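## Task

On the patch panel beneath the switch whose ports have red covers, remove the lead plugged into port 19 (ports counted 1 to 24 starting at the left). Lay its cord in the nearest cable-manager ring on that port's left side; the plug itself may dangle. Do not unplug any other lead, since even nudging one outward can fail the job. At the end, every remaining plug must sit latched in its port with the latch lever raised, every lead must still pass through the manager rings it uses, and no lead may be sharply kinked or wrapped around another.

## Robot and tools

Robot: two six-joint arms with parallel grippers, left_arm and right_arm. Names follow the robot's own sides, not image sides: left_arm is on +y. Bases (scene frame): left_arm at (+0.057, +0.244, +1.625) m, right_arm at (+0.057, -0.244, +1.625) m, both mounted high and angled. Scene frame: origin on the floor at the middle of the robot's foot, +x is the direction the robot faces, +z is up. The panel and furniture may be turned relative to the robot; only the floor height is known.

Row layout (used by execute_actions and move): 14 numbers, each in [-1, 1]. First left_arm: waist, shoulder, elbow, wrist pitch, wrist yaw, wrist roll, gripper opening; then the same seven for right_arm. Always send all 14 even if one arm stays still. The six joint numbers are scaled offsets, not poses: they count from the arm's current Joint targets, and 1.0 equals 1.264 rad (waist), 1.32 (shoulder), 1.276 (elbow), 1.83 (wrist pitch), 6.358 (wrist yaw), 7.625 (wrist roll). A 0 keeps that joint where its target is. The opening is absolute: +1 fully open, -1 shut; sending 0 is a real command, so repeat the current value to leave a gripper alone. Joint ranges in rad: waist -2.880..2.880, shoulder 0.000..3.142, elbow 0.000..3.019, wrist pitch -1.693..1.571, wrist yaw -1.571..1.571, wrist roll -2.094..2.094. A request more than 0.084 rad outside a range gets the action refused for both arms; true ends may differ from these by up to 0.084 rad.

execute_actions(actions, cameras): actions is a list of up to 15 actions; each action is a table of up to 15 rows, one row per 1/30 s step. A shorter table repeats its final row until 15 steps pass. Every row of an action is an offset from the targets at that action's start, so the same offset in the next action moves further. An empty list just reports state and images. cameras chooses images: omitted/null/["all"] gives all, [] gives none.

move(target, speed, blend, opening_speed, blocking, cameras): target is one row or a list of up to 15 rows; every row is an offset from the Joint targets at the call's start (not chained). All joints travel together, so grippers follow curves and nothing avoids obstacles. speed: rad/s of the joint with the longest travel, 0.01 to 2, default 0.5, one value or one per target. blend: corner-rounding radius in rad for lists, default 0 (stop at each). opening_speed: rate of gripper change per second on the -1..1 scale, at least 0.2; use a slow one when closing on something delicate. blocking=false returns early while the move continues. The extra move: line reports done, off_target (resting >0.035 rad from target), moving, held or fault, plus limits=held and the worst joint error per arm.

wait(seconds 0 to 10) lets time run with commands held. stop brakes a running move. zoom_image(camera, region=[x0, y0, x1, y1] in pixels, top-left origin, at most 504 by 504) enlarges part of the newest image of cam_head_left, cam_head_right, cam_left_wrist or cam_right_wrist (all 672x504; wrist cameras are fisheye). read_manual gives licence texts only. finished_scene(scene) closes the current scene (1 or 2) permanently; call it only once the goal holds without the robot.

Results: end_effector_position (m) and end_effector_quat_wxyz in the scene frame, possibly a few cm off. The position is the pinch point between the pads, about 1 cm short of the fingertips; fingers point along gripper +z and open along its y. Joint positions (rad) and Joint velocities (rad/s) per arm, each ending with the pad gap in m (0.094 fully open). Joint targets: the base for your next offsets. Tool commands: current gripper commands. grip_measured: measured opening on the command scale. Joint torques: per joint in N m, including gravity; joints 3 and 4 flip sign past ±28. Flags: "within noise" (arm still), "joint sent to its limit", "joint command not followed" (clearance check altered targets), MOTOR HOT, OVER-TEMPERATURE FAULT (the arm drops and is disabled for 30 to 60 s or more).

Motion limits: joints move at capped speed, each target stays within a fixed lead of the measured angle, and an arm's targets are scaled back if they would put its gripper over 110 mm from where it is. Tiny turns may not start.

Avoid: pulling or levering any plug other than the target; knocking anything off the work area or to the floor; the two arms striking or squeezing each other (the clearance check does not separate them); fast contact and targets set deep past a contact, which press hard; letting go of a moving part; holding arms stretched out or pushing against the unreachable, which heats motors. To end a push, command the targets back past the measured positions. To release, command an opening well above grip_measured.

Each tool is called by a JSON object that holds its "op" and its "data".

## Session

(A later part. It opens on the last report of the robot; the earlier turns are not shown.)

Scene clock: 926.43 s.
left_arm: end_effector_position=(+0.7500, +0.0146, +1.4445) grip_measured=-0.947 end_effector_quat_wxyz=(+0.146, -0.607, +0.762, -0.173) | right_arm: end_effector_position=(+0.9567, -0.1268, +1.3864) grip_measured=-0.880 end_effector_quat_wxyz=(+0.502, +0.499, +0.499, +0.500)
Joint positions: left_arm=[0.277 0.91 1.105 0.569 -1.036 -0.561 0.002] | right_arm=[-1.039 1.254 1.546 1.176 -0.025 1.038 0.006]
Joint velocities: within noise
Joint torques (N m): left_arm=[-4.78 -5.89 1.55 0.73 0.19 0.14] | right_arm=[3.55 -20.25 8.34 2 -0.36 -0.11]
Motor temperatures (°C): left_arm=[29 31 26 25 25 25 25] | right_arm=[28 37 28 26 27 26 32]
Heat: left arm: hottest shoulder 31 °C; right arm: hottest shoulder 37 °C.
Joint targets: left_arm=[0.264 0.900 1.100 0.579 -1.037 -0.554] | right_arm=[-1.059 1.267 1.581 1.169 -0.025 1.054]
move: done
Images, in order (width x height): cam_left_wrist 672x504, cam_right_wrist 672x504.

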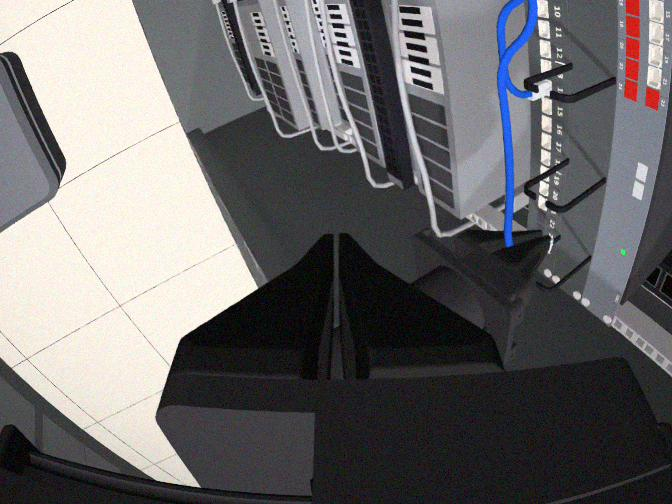

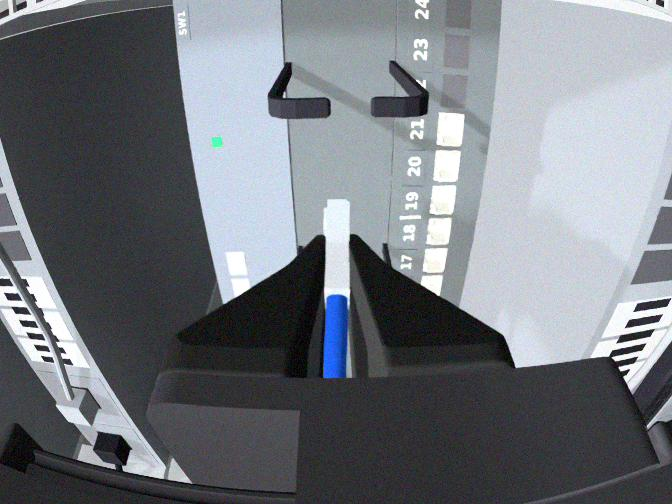

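{"op": "move", "data": {"target": [0,0,0,0,0,0,-0.95,-0.0004,0.0254,0.0818,-0.0383,0,0,-1.0], "speed": 0.1, "cameras": ["cam_left_wrist","cam_right_wrist"]}}

{"op": "zoom_image", "data": {"camera": "cam_left_wrist", "region": [480, 60, 640, 260]}}

Scene clock: 938.77 s.
left_arm: end_effector_position=(+0.7500, +0.0146, +1.4445) grip_measured=-0.947 end_effector_quat_wxyz=(+0.146, -0.607, +0.762, -0.173) | right_arm: end_effector_position=(+0.9844, -0.1291, +1.3890) grip_measured=-0.880 end_effector_quat_wxyz=(+0.503, +0.499, +0.498, +0.500)
Joint positions: left_arm=[0.277 0.91 1.105 0.569 -1.036 -0.561 0.002] | right_arm=[-1.039 1.28 1.645 1.106 -0.025 1.039 0.006]
Joint velocities: within noise
Joint torques (N m): left_arm=[-4.84 -5.89 1.54 0.58 0.19 0.12] | right_arm=[3.72 -20.07 9.48 2.09 -0.36 -0.13]
Motor temperatures (°C): left_arm=[29 30 26 25 25 25 25] | right_arm=[28 36 29 26 27 26 32]
Heat: left arm: hottest shoulder 30 °C; right arm: hottest shoulder 36 °C.
Joint targets: left_arm=[0.264 0.900 1.100 0.579 -1.037 -0.554] | right_arm=[-1.060 1.301 1.685 1.099 -0.025 1.054]
move: off_target (right_arm); right_arm: the elbow is farthest, 0.040 rad from its target
Images, in order (width x height): cam_left_wrist 672x504, cam_right_wrist 672x504.

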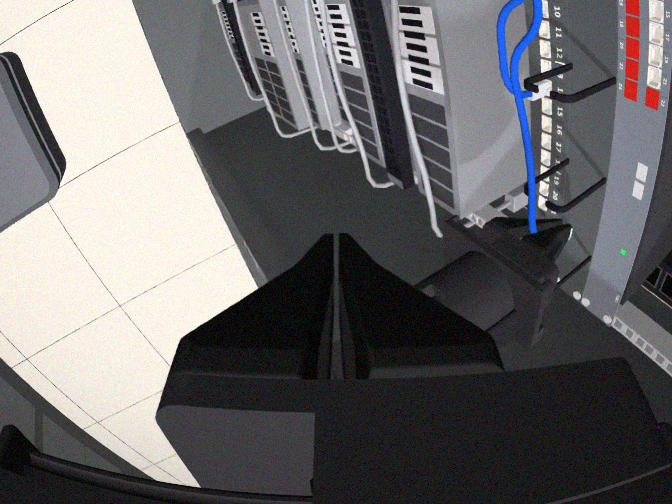

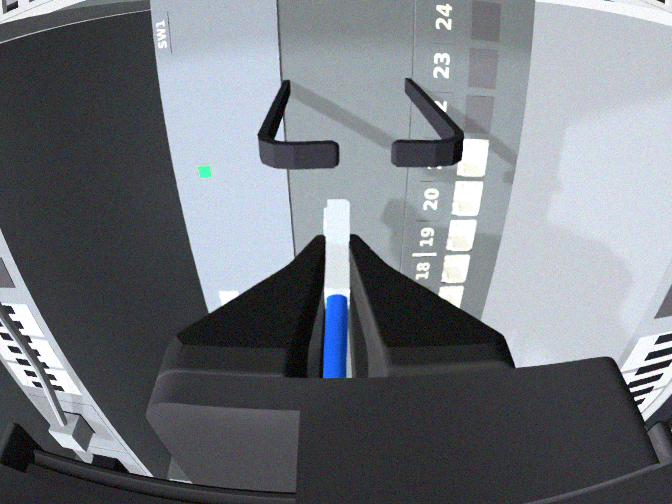

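Scaled by 2.520 from the camera's 672x504 image, which has a finer 960x720 frame.

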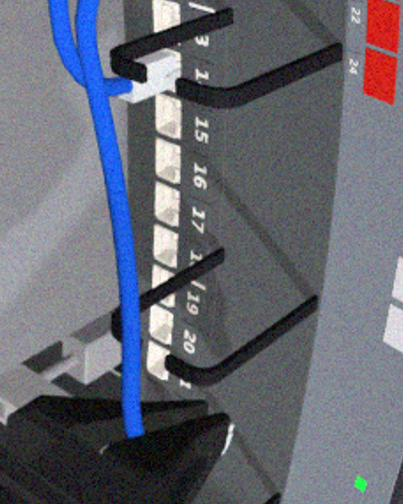

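{"op": "move", "data": {"target": [[0,0,0,0,0,0,-0.5,0,0,0,-0.009,0,0,-1.0],[0.1005,0.2955,0.5016,-0.0896,0.0107,-0.0232,-0.5,0,0,0,-0.009,0,0,-1.0]], "speed": [0.2,0.4], "cameras": ["cam_left_wrist","cam_right_wrist"]}}

{"op": "zoom_image", "data": {"camera": "cam_left_wrist", "region": [200, 80, 500, 380]}}

Scene clock: 993.90 s.
left_arm: end_effector_position=(+0.9076, -0.0454, +1.3995) grip_measured=-0.503 end_effector_quat_wxyz=(+0.182, -0.684, +0.682, -0.185) | right_arm: end_effector_position=(+0.9847, -0.1272, +1.3856) grip_measured=-0.880 end_effector_quat_wxyz=(+0.498, +0.501, +0.503, +0.499)
Joint positions: left_arm=[0.373 1.28 1.719 0.423 -0.971 -0.722 0.023] | right_arm=[-1.039 1.28 1.646 1.089 -0.025 1.04 0.006]
Joint velocities: within noise
Joint torques (N m): left_arm=[-6.36 -7.59 4.57 0.27 0.31 -0.04] | right_arm=[3.78 -20.25 9.42 2.04 -0.34 -0.11]
Motor temperatures (°C): left_arm=[29 29 25 25 25 25 25] | right_arm=[28 38 32 26 27 26 32]
Heat: left arm: hottest waist 29 °C; right arm: hottest shoulder 38 °C.
Joint targets: left_arm=[0.391 1.290 1.740 0.415 -0.969 -0.731] | right_arm=[-1.060 1.301 1.685 1.082 -0.025 1.054]
move: off_target (right_arm); right_arm: the elbow is farthest, 0.039 rad from its target
Images, in order (width x height): cam_left_wrist 672x504, cam_right_wrist 672x504.

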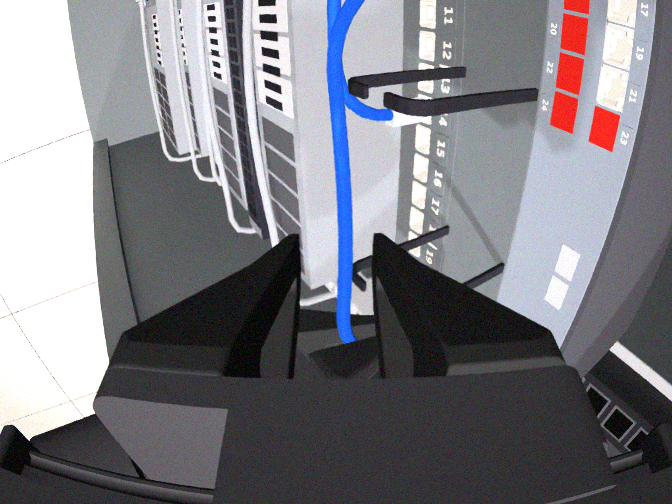

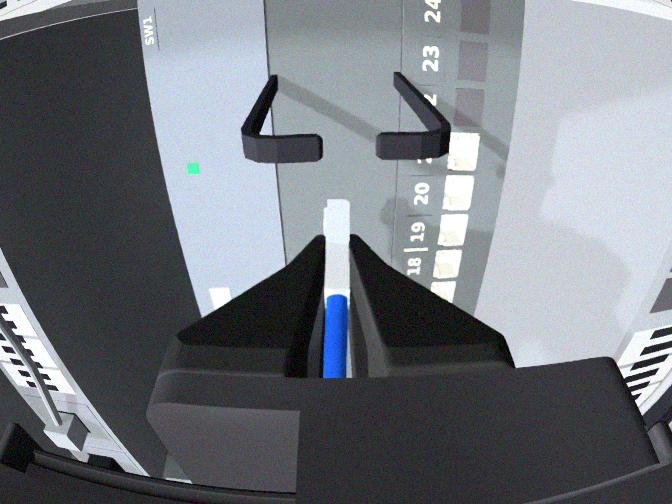

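Scaled by 1.680 from the camera's 672x504 image, which has a finer 960x720 frame.

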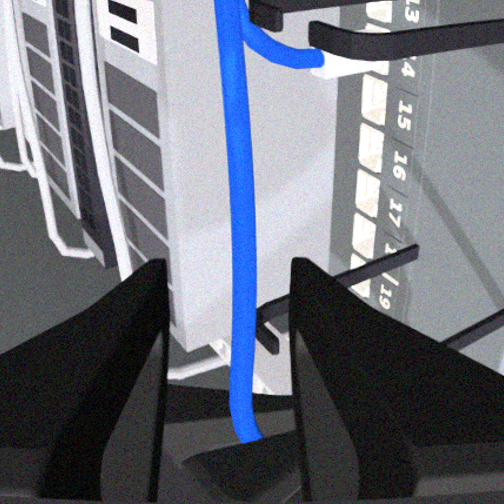

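{"op": "move", "data": {"target": [0.0791,0.053,0.1101,-0.0907,0.0104,-0.0156,-0.5,0,0,0,0,0,0,-1.0], "speed": 0.15, "cameras": ["cam_left_wrist"]}}

{"op": "zoom_image", "data": {"camera": "cam_left_wrist", "region": [200, 80, 500, 380]}}

Scene clock: 1013.90 s.
left_arm: end_effector_position=(+0.9317, -0.0441, +1.3590) grip_measured=-0.503 end_effector_quat_wxyz=(+0.183, -0.683, +0.682, -0.183) | right_arm: end_effector_position=(+0.9847, -0.1272, +1.3855) grip_measured=-0.880 end_effector_quat_wxyz=(+0.497, +0.501, +0.503, +0.499)
Joint positions: left_arm=[0.473 1.346 1.855 0.257 -0.905 -0.841 0.023] | right_arm=[-1.039 1.28 1.646 1.088 -0.025 1.04 0.006]
Joint velocities: within noise
Joint torques (N m): left_arm=[-7.24 -9.58 5.49 0.35 0.26 -0.01] | right_arm=[3.78 -20.19 9.43 2.1 -0.34 -0.13]
Motor temperatures (°C): left_arm=[29 29 26 25 25 25 25] | right_arm=[28 38 33 26 27 26 32]
Heat: left arm: hottest waist 29 °C; right arm: hottest shoulder 38 °C.
Joint targets: left_arm=[0.491 1.360 1.880 0.249 -0.903 -0.850] | right_arm=[-1.060 1.301 1.685 1.082 -0.025 1.054]
move: off_target (right_arm); right_arm: the elbow is farthest, 0.039 rad from its target
Images, in order (width x height): cam_left_wrist 672x504.

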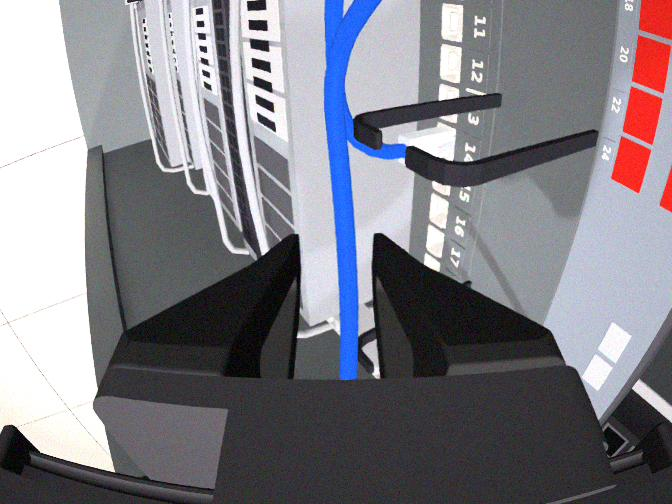

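Scaled by 1.680 from the camera's 672x504 image, which has a finer 960x720 frame.

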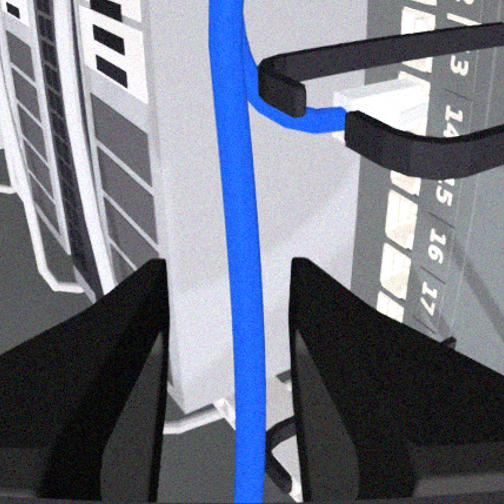

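{"op": "move", "data": {"target": [0,0,0,0,0,0,-1.0,0,0,0,0,0,0,-1.0], "opening_speed": 0.3, "cameras": ["cam_left_wrist","cam_right_wrist"]}}

{"op": "zoom_image", "data": {"camera": "cam_left_wrist", "region": [200, 80, 500, 380]}}

Scene clock: 1019.43 s.
left_arm: end_effector_position=(+0.9322, -0.0438, +1.3592) grip_measured=-0.915 end_effector_quat_wxyz=(+0.183, -0.684, +0.682, -0.184) | right_arm: end_effector_position=(+0.9844, -0.1267, +1.3847) grip_measured=-0.880 end_effector_quat_wxyz=(+0.497, +0.501, +0.504, +0.499)
Joint positions: left_arm=[0.473 1.346 1.856 0.257 -0.905 -0.842 0.004] | right_arm=[-1.039 1.281 1.646 1.088 -0.025 1.04 0.006]
Joint velocities: left_arm=[within noise] | right_arm=[-0.015 -0.005 -0.051 0.012 -0.007 -0.037 -0.001]
Joint torques (N m): left_arm=[-7.18 -9.64 5.41 0.28 0.26 -0.02] | right_arm=[3.72 -20.25 9.4 2.07 -0.33 -0.13]
Motor temperatures (°C): left_arm=[29 30 26 25 25 25 25] | right_arm=[28 38 33 26 27 26 32]
Heat: left arm: hottest shoulder 30 °C; right arm: hottest shoulder 38 °C.
Joint targets: left_arm=[0.491 1.360 1.880 0.249 -0.903 -0.850] | right_arm=[-1.060 1.301 1.685 1.082 -0.025 1.054]
move: off_target (right_arm); right_arm: the elbow is farthest, 0.039 rad from its target
Images, in order (width x height): cam_left_wrist 672x504, cam_right_wrist 672x504.

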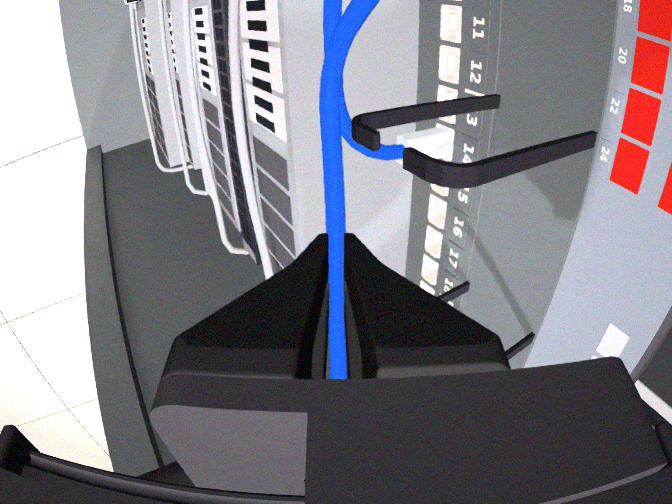

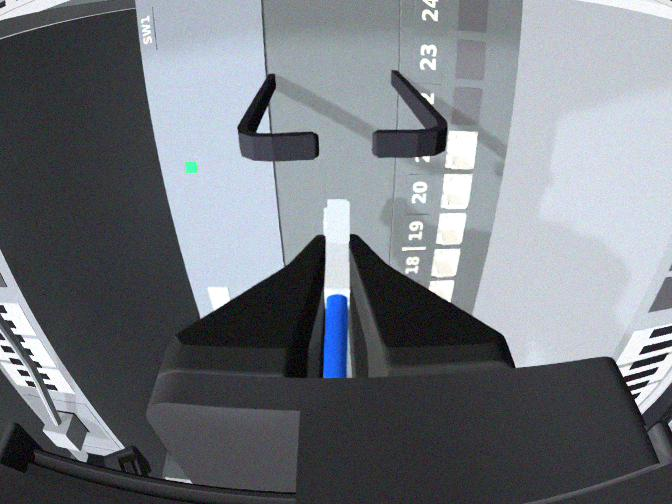

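Scaled by 1.680 from the camera's 672x504 image, which has a finer 960x720 frame.

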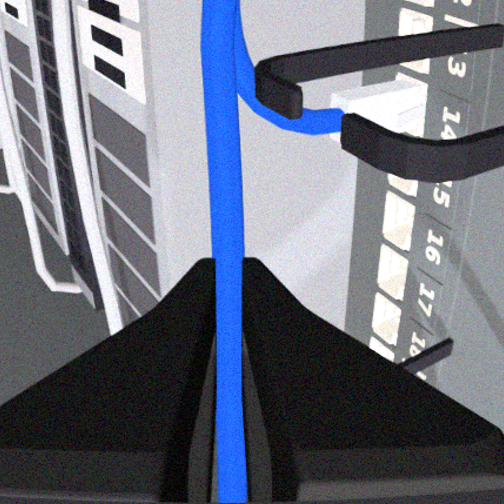

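{"op": "move", "data": {"target": [-0.0759,-0.0318,-0.0408,0.0415,-0.0068,0.01246,-1.0,0,0,0,0,0,0,-1.0], "speed": 0.1, "cameras": ["cam_left_wrist","cam_right_wrist"]}}

{"op": "zoom_image", "data": {"camera": "cam_left_wrist", "region": [200, 180, 540, 380]}}

Scene clock: 1037.50 s.
left_arm: end_effector_position=(+0.9310, -0.0438, +1.3815) grip_measured=-0.917 end_effector_quat_wxyz=(+0.185, -0.681, +0.685, -0.180) | right_arm: end_effector_position=(+0.9852, -0.1274, +1.3842) grip_measured=-0.880 end_effector_quat_wxyz=(+0.498, +0.501, +0.503, +0.499)
Joint positions: left_arm=[0.42 1.328 1.834 0.315 -0.949 -0.765 0.004] | right_arm=[-1.042 1.283 1.65 1.088 -0.025 1.042 0.006]
Joint velocities: within noise
Joint torques (N m): left_arm=[-10.64 -10.58 3.06 0.88 0.3 0.11] | right_arm=[3.84 -20.37 9.05 2.1 -0.34 -0.16]
Motor temperatures (°C): left_arm=[29 30 26 25 25 25 26] | right_arm=[28 36 33 26 26 26 32]
Heat: left arm: hottest shoulder 30 °C; right arm: hottest shoulder 36 °C.
Joint targets: left_arm=[0.395 1.318 1.828 0.325 -0.946 -0.755] | right_arm=[-1.060 1.301 1.685 1.082 -0.025 1.054]
move: done
Images, in order (width x height): cam_left_wrist 672x504, cam_right_wrist 672x504.

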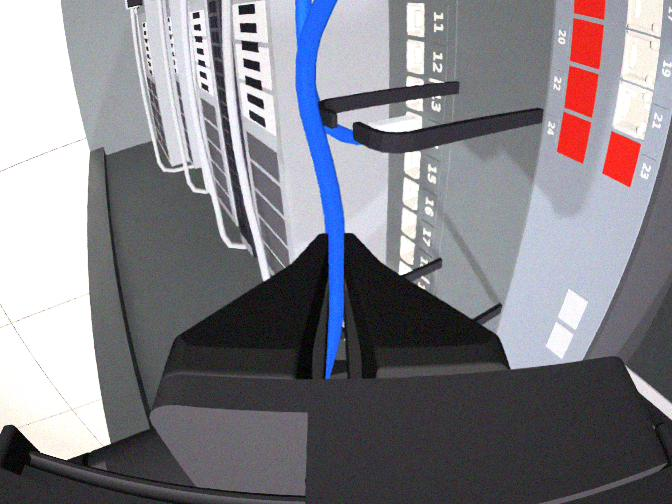

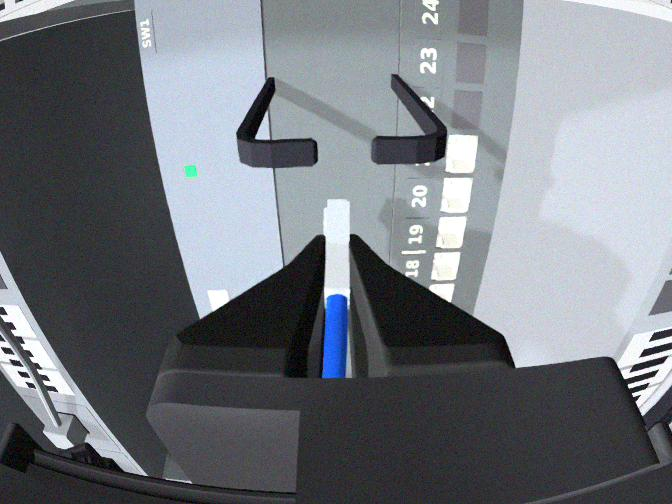

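Scaled by 1.482 from the camera's 672x504 image, which has a finer 960x720 frame.

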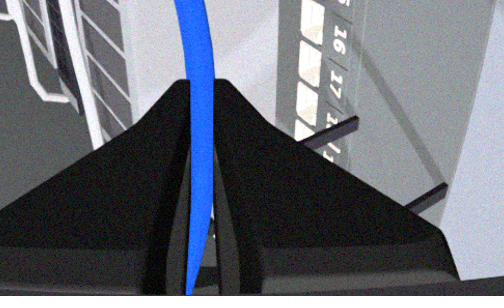

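{"op": "execute_actions", "data": {"actions": []}}

{"op": "zoom_image", "data": {"camera": "cam_head_left", "region": [300, 150, 430, 250]}}

{"op": "zoom_image", "data": {"camera": "cam_head_right", "region": [270, 150, 400, 250]}}

Scene clock: 1053.07 s.
left_arm: end_effector_position=(+0.9308, -0.0438, +1.3814) grip_measured=-0.917 end_effector_quat_wxyz=(+0.185, -0.681, +0.686, -0.179) | right_arm: end_effector_position=(+0.9854, -0.1275, +1.3844) grip_measured=-0.880 end_effector_quat_wxyz=(+0.498, +0.501, +0.503, +0.499)
Joint positions: left_arm=[0.42 1.328 1.834 0.315 -0.949 -0.764 0.004] | right_arm=[-1.042 1.283 1.65 1.088 -0.025 1.043 0.006]
Joint velocities: within noise
Joint torques (N m): left_arm=[-10.7 -10.29 2.86 0.98 0.33 0.13] | right_arm=[4.07 -20.6 8.94 2.06 -0.35 -0.14]
Motor temperatures (°C): left_arm=[29 30 26 25 25 25 26] | right_arm=[28 37 33 26 26 26 32]
Heat: left arm: hottest shoulder 30 °C; right arm: hottest shoulder 37 °C.
Joint targets: left_arm=[0.395 1.318 1.828 0.325 -0.946 -0.755] | right_arm=[-1.060 1.301 1.685 1.082 -0.025 1.054]
Tool commands: left_gripper/opening=-1.0 right_gripper/opening=-1.0

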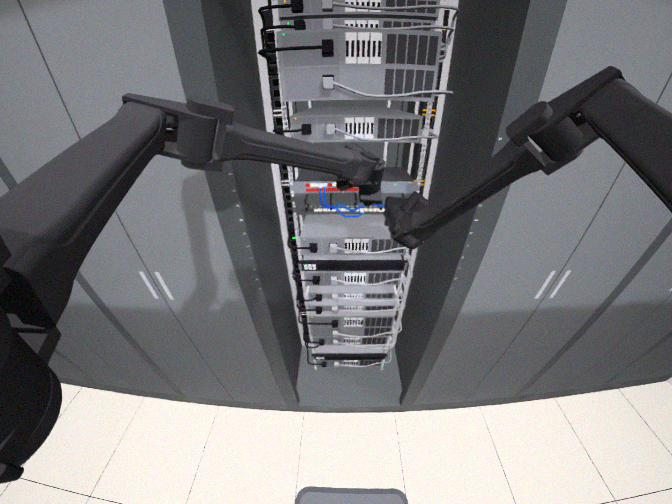

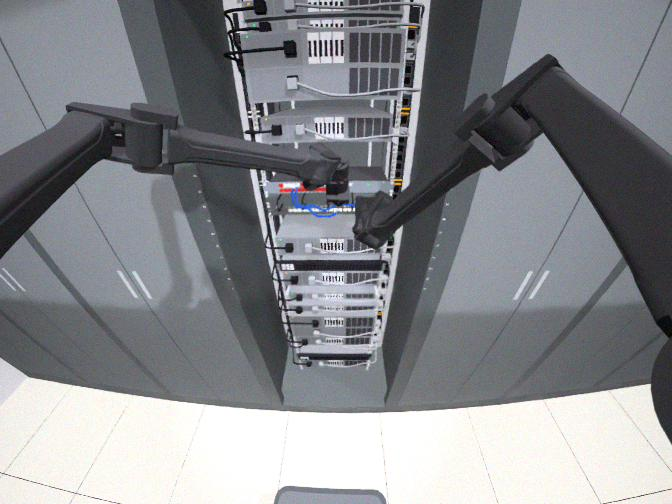

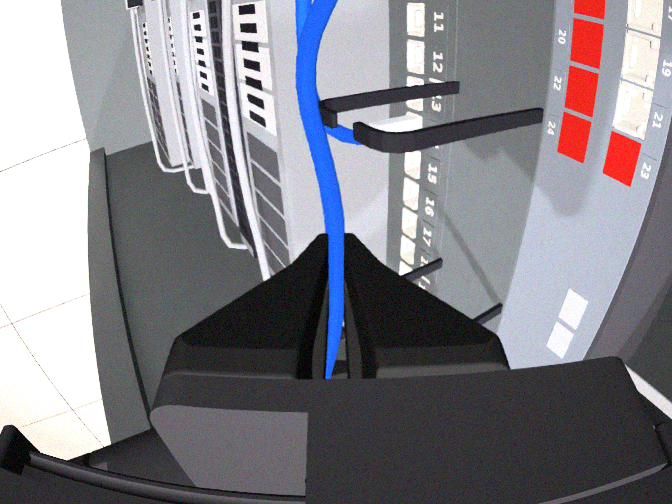

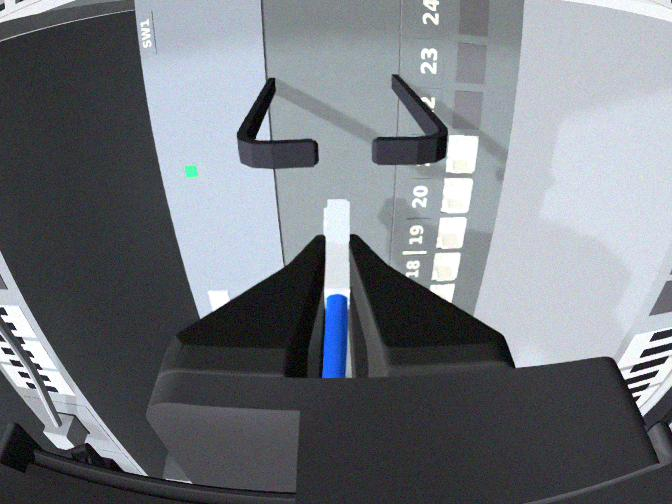

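Scaled by 3.877 from the camera's 672x504 image, which has a finer 960x720 frame.

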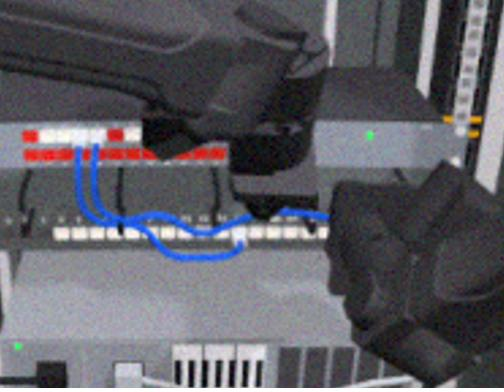

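Scaled by 3.877 from the camera's 672x504 image, which has a finer 960x720 frame.

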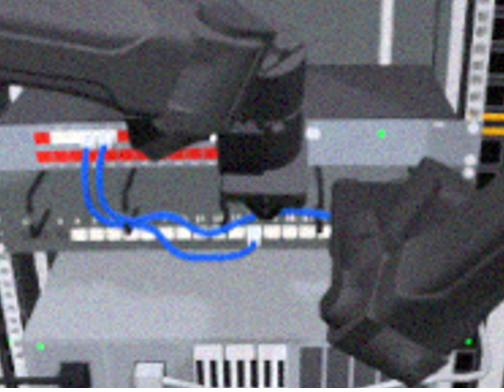

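{"op": "move", "data": {"target": [-0.004,0.0326,0.0776,-0.0339,0,-0.0004,-1.0,0,0.0083,0.0274,-0.0104,0,0,-1.0], "speed": 0.08}}

{"op": "zoom_image", "data": {"camera": "cam_head_left", "region": [330, 170, 430, 240]}}

{"op": "zoom_image", "data": {"camera": "cam_head_right", "region": [300, 170, 400, 240]}}

{"op": "zoom_image", "data": {"camera": "cam_left_wrist", "region": [240, 180, 540, 390]}}

Scene clock: 1062.20 s.
left_arm: end_effector_position=(+0.9430, -0.0474, +1.3836) grip_measured=-0.917 end_effector_quat_wxyz=(+0.181, -0.679, +0.688, -0.181) | right_arm: end_effector_position=(+0.9952, -0.1316, +1.3909) grip_measured=-0.880 end_effector_quat_wxyz=(+0.502, +0.499, +0.498, +0.500)
Joint positions: left_arm=[0.413 1.351 1.895 0.268 -0.95 -0.764 0.004] | right_arm=[-1.042 1.285 1.681 1.073 -0.025 1.043 0.006]
Joint velocities: within noise
Joint torques (N m): left_arm=[-10.4 -9.17 5.83 0.43 0.36 0.13] | right_arm=[3.9 -19.84 9.7 1.91 -0.35 -0.15]
Motor temperatures (°C): left_arm=[29 30 26 25 25 25 26] | right_arm=[28 37 33 25 26 26 32]
Heat: left arm: hottest shoulder 30 °C; right arm: hottest shoulder 37 °C.
Joint targets: left_arm=[0.390 1.361 1.927 0.263 -0.946 -0.758] | right_arm=[-1.060 1.312 1.720 1.064 -0.025 1.054]
move: off_target (right_arm); right_arm: the elbow is farthest, 0.039 rad from its target

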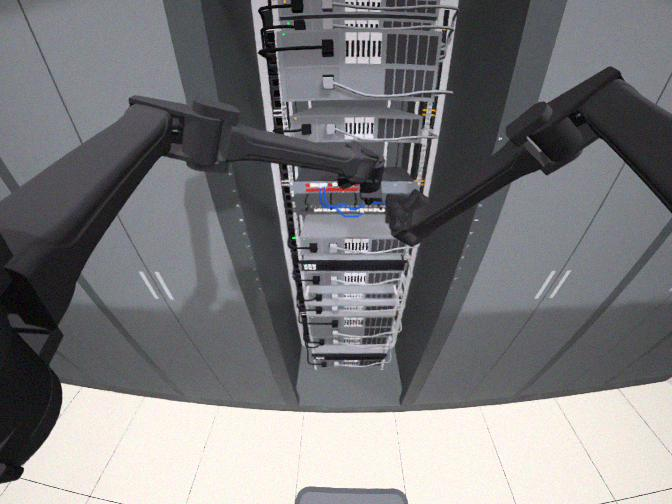

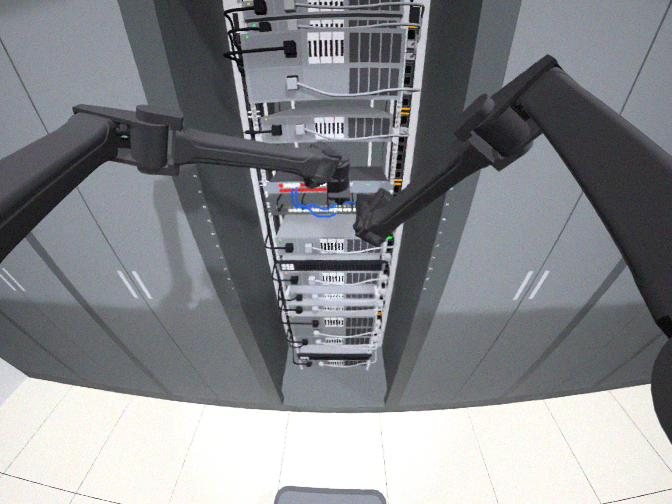

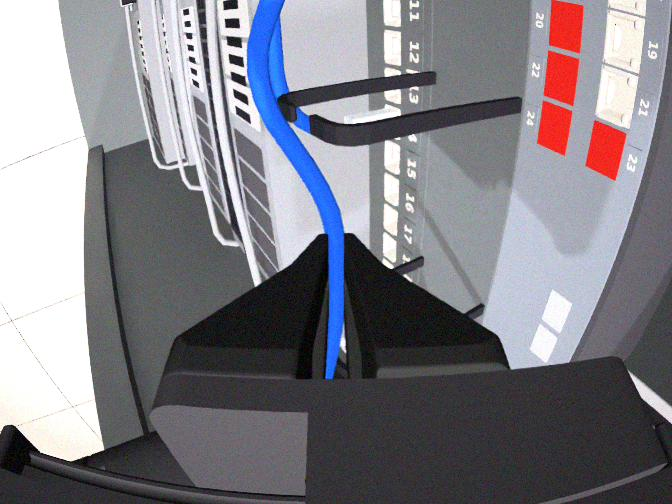

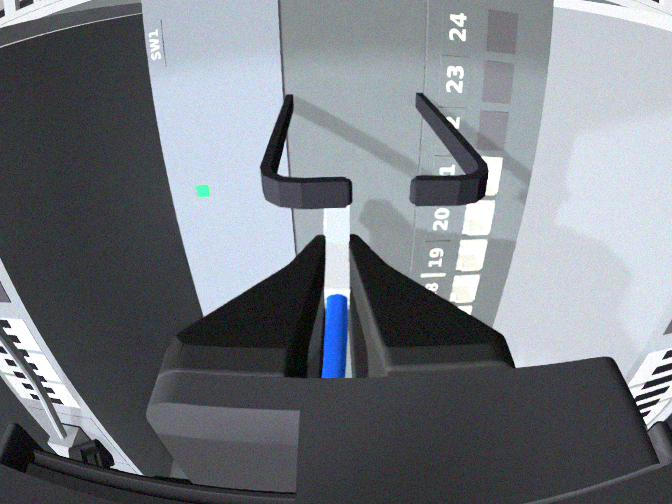

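Scaled by 5.040 from the camera's 672x504 image, which has a finer 960x720 frame.

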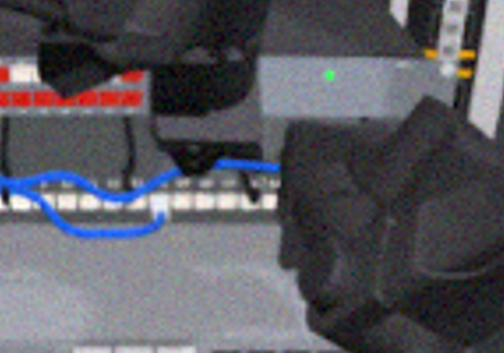

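Scaled by 5.040 from the camera's 672x504 image, which has a finer 960x720 frame.

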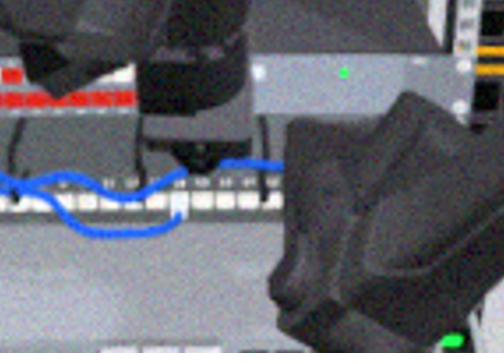

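Scaled by 1.680 from the camera's 672x504 image, which has a finer 960x720 frame.

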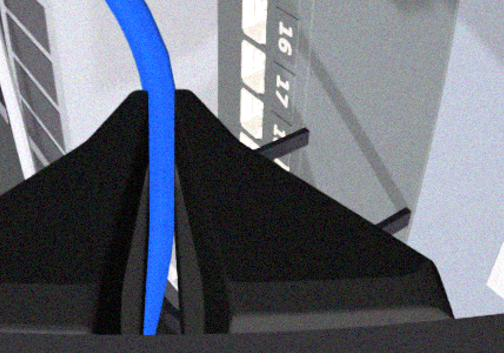

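{"op": "move", "data": {"target": [0,0,0,0,0,0,-1.0,0,0.0136,0.0274,-0.0077,0,0,-1.0], "speed": 0.08, "cameras": ["cam_right_wrist"]}}

Scene clock: 1067.10 s.
left_arm: end_effector_position=(+0.9430, -0.0473, +1.3836) grip_measured=-0.917 end_effector_quat_wxyz=(+0.181, -0.679, +0.688, -0.180) | right_arm: end_effector_position=(+1.0018, -0.1306, +1.3889) grip_measured=-0.880 end_effector_quat_wxyz=(+0.504, +0.499, +0.497, +0.500)
Joint positions: left_arm=[0.413 1.351 1.896 0.268 -0.951 -0.764 0.004] | right_arm=[-1.042 1.301 1.713 1.061 -0.025 1.043 0.006]
Joint velocities: within noise
Joint torques (N m): left_arm=[-10.99 -9 5.85 0.32 0.39 0.12] | right_arm=[4.01 -20.01 10.03 1.89 -0.34 -0.14]
Motor temperatures (°C): left_arm=[29 30 26 25 25 25 27] | right_arm=[28 37 33 25 26 26 32]
Heat: left arm: hottest shoulder 30 °C; right arm: hottest shoulder 37 °C.
Joint targets: left_arm=[0.390 1.361 1.927 0.263 -0.946 -0.758] | right_arm=[-1.060 1.330 1.755 1.049 -0.025 1.054]
move: off_target (right_arm); right_arm: the elbow is farthest, 0.042 rad from its target
Images, in order (width x height): cam_right_wrist 672x504.

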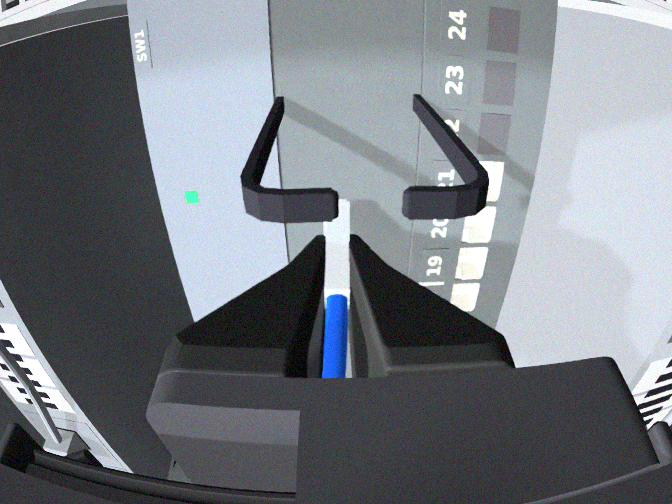

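{"op": "move", "data": {"target": [[0,0,0,0,0,0,-1.0,-0.008,0.0095,0.006,0,0,0,-1.0],[0,0.0326,0.0776,-0.0339,0,-0.0004,-1.0,-0.008,0.0095,0.006,0,0,0,-1.0]], "speed": 0.08}}

{"op": "zoom_image", "data": {"camera": "cam_head_left", "region": [330, 170, 430, 240]}}

{"op": "zoom_image", "data": {"camera": "cam_head_right", "region": [300, 170, 400, 240]}}

{"op": "zoom_image", "data": {"camera": "cam_left_wrist", "region": [240, 180, 540, 390]}}

Scene clock: 1076.00 s.
left_arm: end_effector_position=(+0.9597, -0.0500, +1.3823) grip_measured=-0.917 end_effector_quat_wxyz=(+0.180, -0.678, +0.691, -0.176) | right_arm: end_effector_position=(+1.0020, -0.1303, +1.3792) grip_measured=-0.880 end_effector_quat_wxyz=(+0.504, +0.498, +0.501, +0.497)
Joint positions: left_arm=[0.413 1.393 1.992 0.206 -0.959 -0.764 0.004] | right_arm=[-1.054 1.319 1.728 1.059 -0.024 1.045 0.006]
Joint velocities: within noise
Joint torques (N m): left_arm=[-11.11 -9.23 6.11 0.27 0.73 0.09] | right_arm=[4.19 -20.72 9.43 1.92 -0.35 -0.16]
Motor temperatures (°C): left_arm=[29 30 26 25 25 25 27] | right_arm=[28 36 33 25 26 26 32]
Heat: left arm: hottest shoulder 30 °C; right arm: hottest shoulder 36 °C.
Joint targets: left_arm=[0.390 1.404 2.026 0.201 -0.946 -0.761] | right_arm=[-1.070 1.342 1.763 1.049 -0.025 1.054]
move: done

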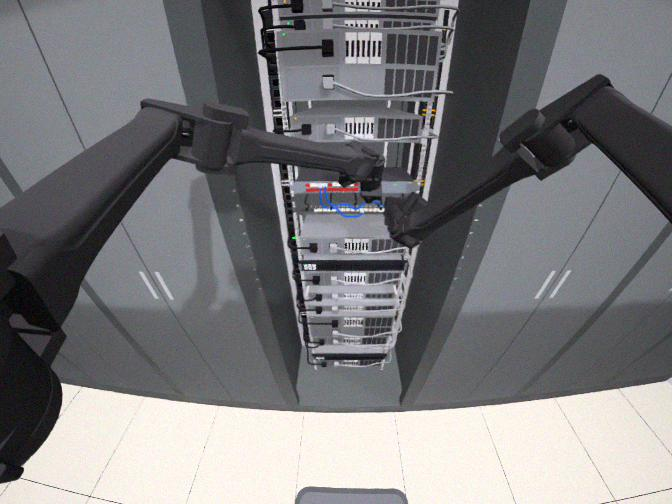

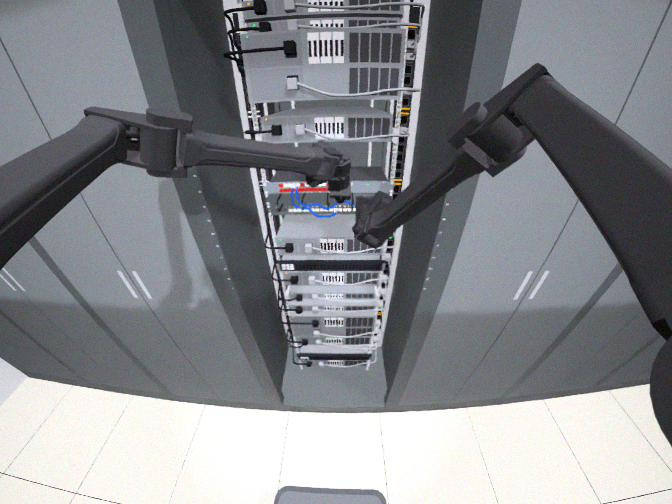

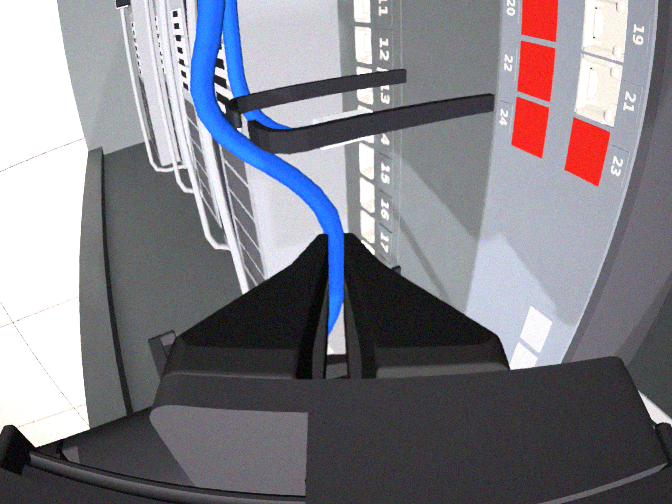

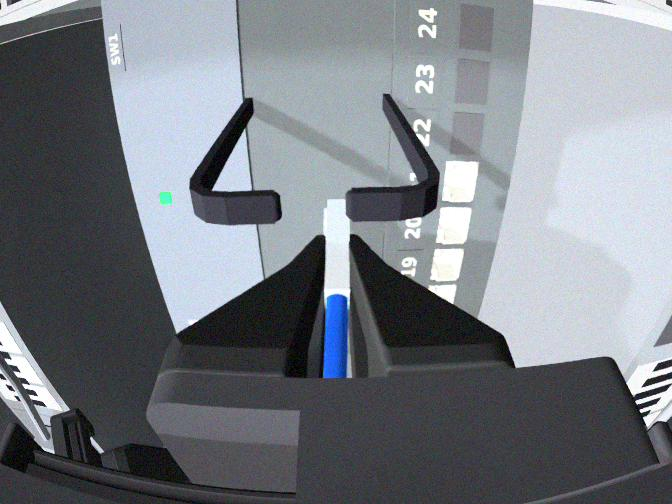

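Scaled by 5.040 from the camera's 672x504 image, which has a finer 960x720 frame.

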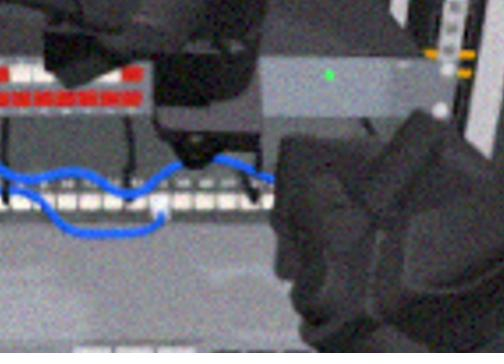

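Scaled by 5.040 from the camera's 672x504 image, which has a finer 960x720 frame.

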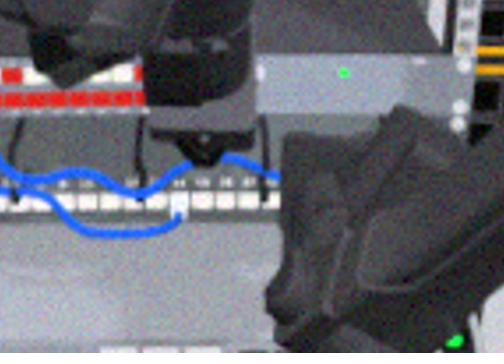

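Scaled by 1.680 from the camera's 672x504 image, which has a finer 960x720 frame.

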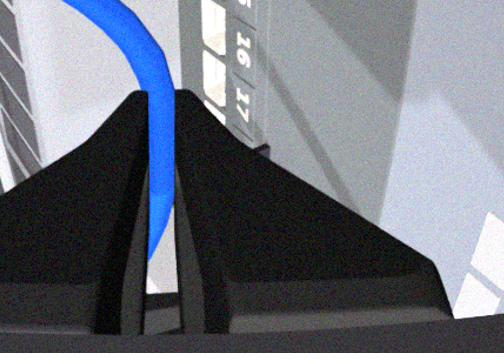

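{"op": "zoom_image", "data": {"camera": "cam_head_left", "region": [360, 185, 400, 215]}}

{"op": "zoom_image", "data": {"camera": "cam_head_right", "region": [330, 185, 370, 215]}}

Scaled by 12.600 from the camera's 672x504 image, which has a finer 960x720 frame.

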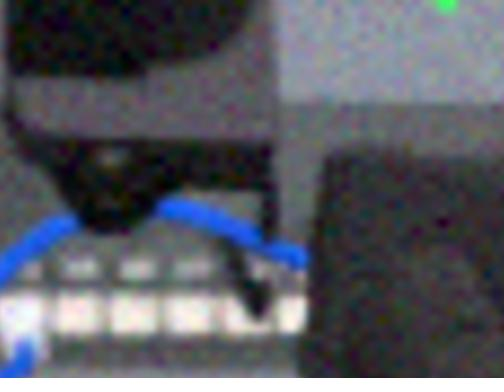

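Scaled by 12.600 from the camera's 672x504 image, which has a finer 960x720 frame.

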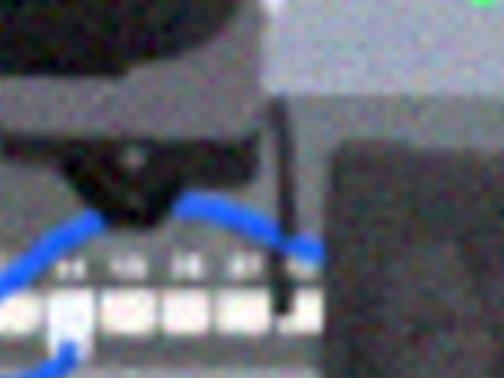

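{"op": "move", "data": {"target": [0,0.018,0.045,-0.018,0,0,-1.0,0,0,0,0.0165,0,0,-1.0], "speed": 0.08}}

{"op": "zoom_image", "data": {"camera": "cam_head_left", "region": [360, 185, 400, 215]}}

{"op": "zoom_image", "data": {"camera": "cam_head_right", "region": [330, 185, 370, 215]}}

Scene clock: 1091.80 s.
left_arm: end_effector_position=(+0.9682, -0.0531, +1.3813) grip_measured=-0.917 end_effector_quat_wxyz=(+0.179, -0.677, +0.692, -0.175) | right_arm: end_effector_position=(+1.0019, -0.1313, +1.3811) grip_measured=-0.880 end_effector_quat_wxyz=(+0.507, +0.497, +0.498, +0.498)
Joint positions: left_arm=[0.413 1.418 2.046 0.172 -0.959 -0.764 0.004] | right_arm=[-1.054 1.319 1.728 1.067 -0.024 1.045 0.006]
Joint velocities: within noise
Joint torques (N m): left_arm=[-11.28 -9.23 6.49 0.43 0.71 0.06] | right_arm=[4.19 -20.84 9.37 2.74 -0.34 -0.17]
Motor temperatures (°C): left_arm=[29 30 26 25 25 25 27] | right_arm=[28 35 32 25 26 26 32]
Heat: left arm: hottest shoulder 30 °C; right arm: hottest shoulder 35 °C.
Joint targets: left_arm=[0.390 1.428 2.084 0.168 -0.946 -0.761] | right_arm=[-1.070 1.342 1.762 1.079 -0.025 1.054]
move: off_target (left_arm); left_arm: the elbow is farthest, 0.037 rad from its target

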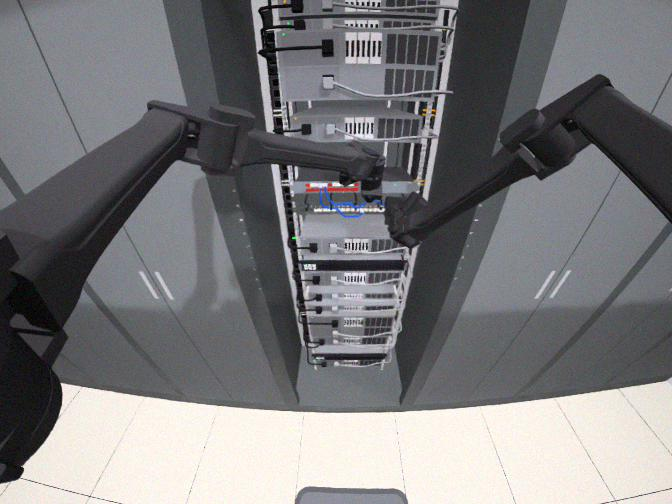

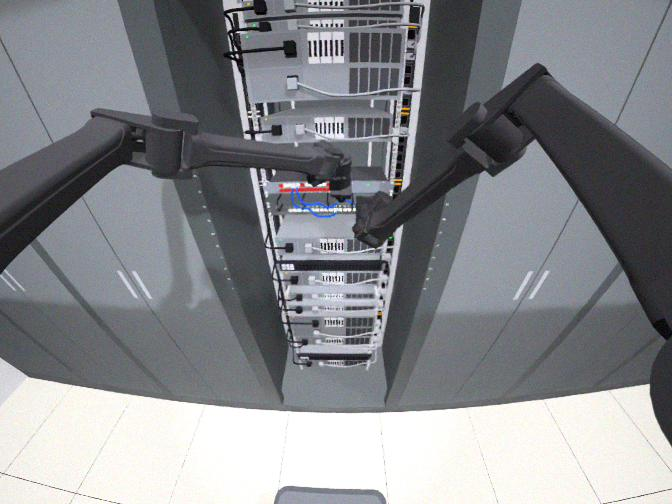

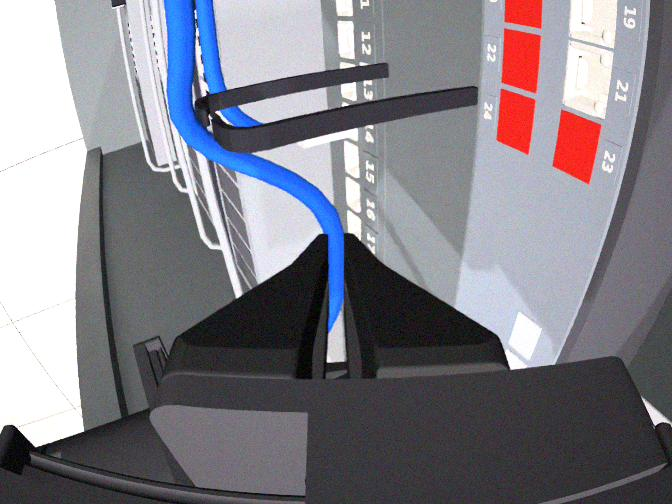

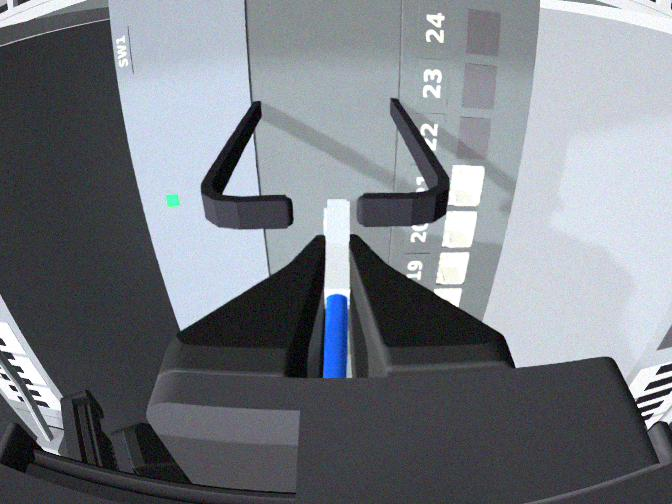

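Scaled by 12.600 from the camera's 672x504 image, which has a finer 960x720 frame.

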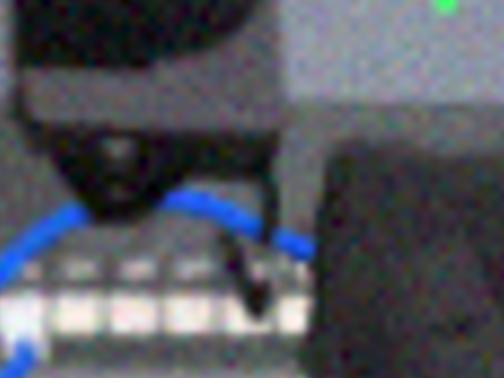

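Scaled by 12.600 from the camera's 672x504 image, which has a finer 960x720 frame.

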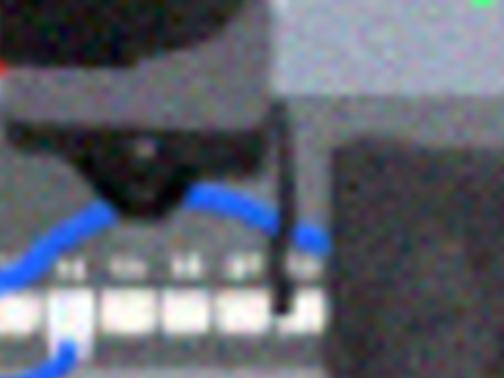

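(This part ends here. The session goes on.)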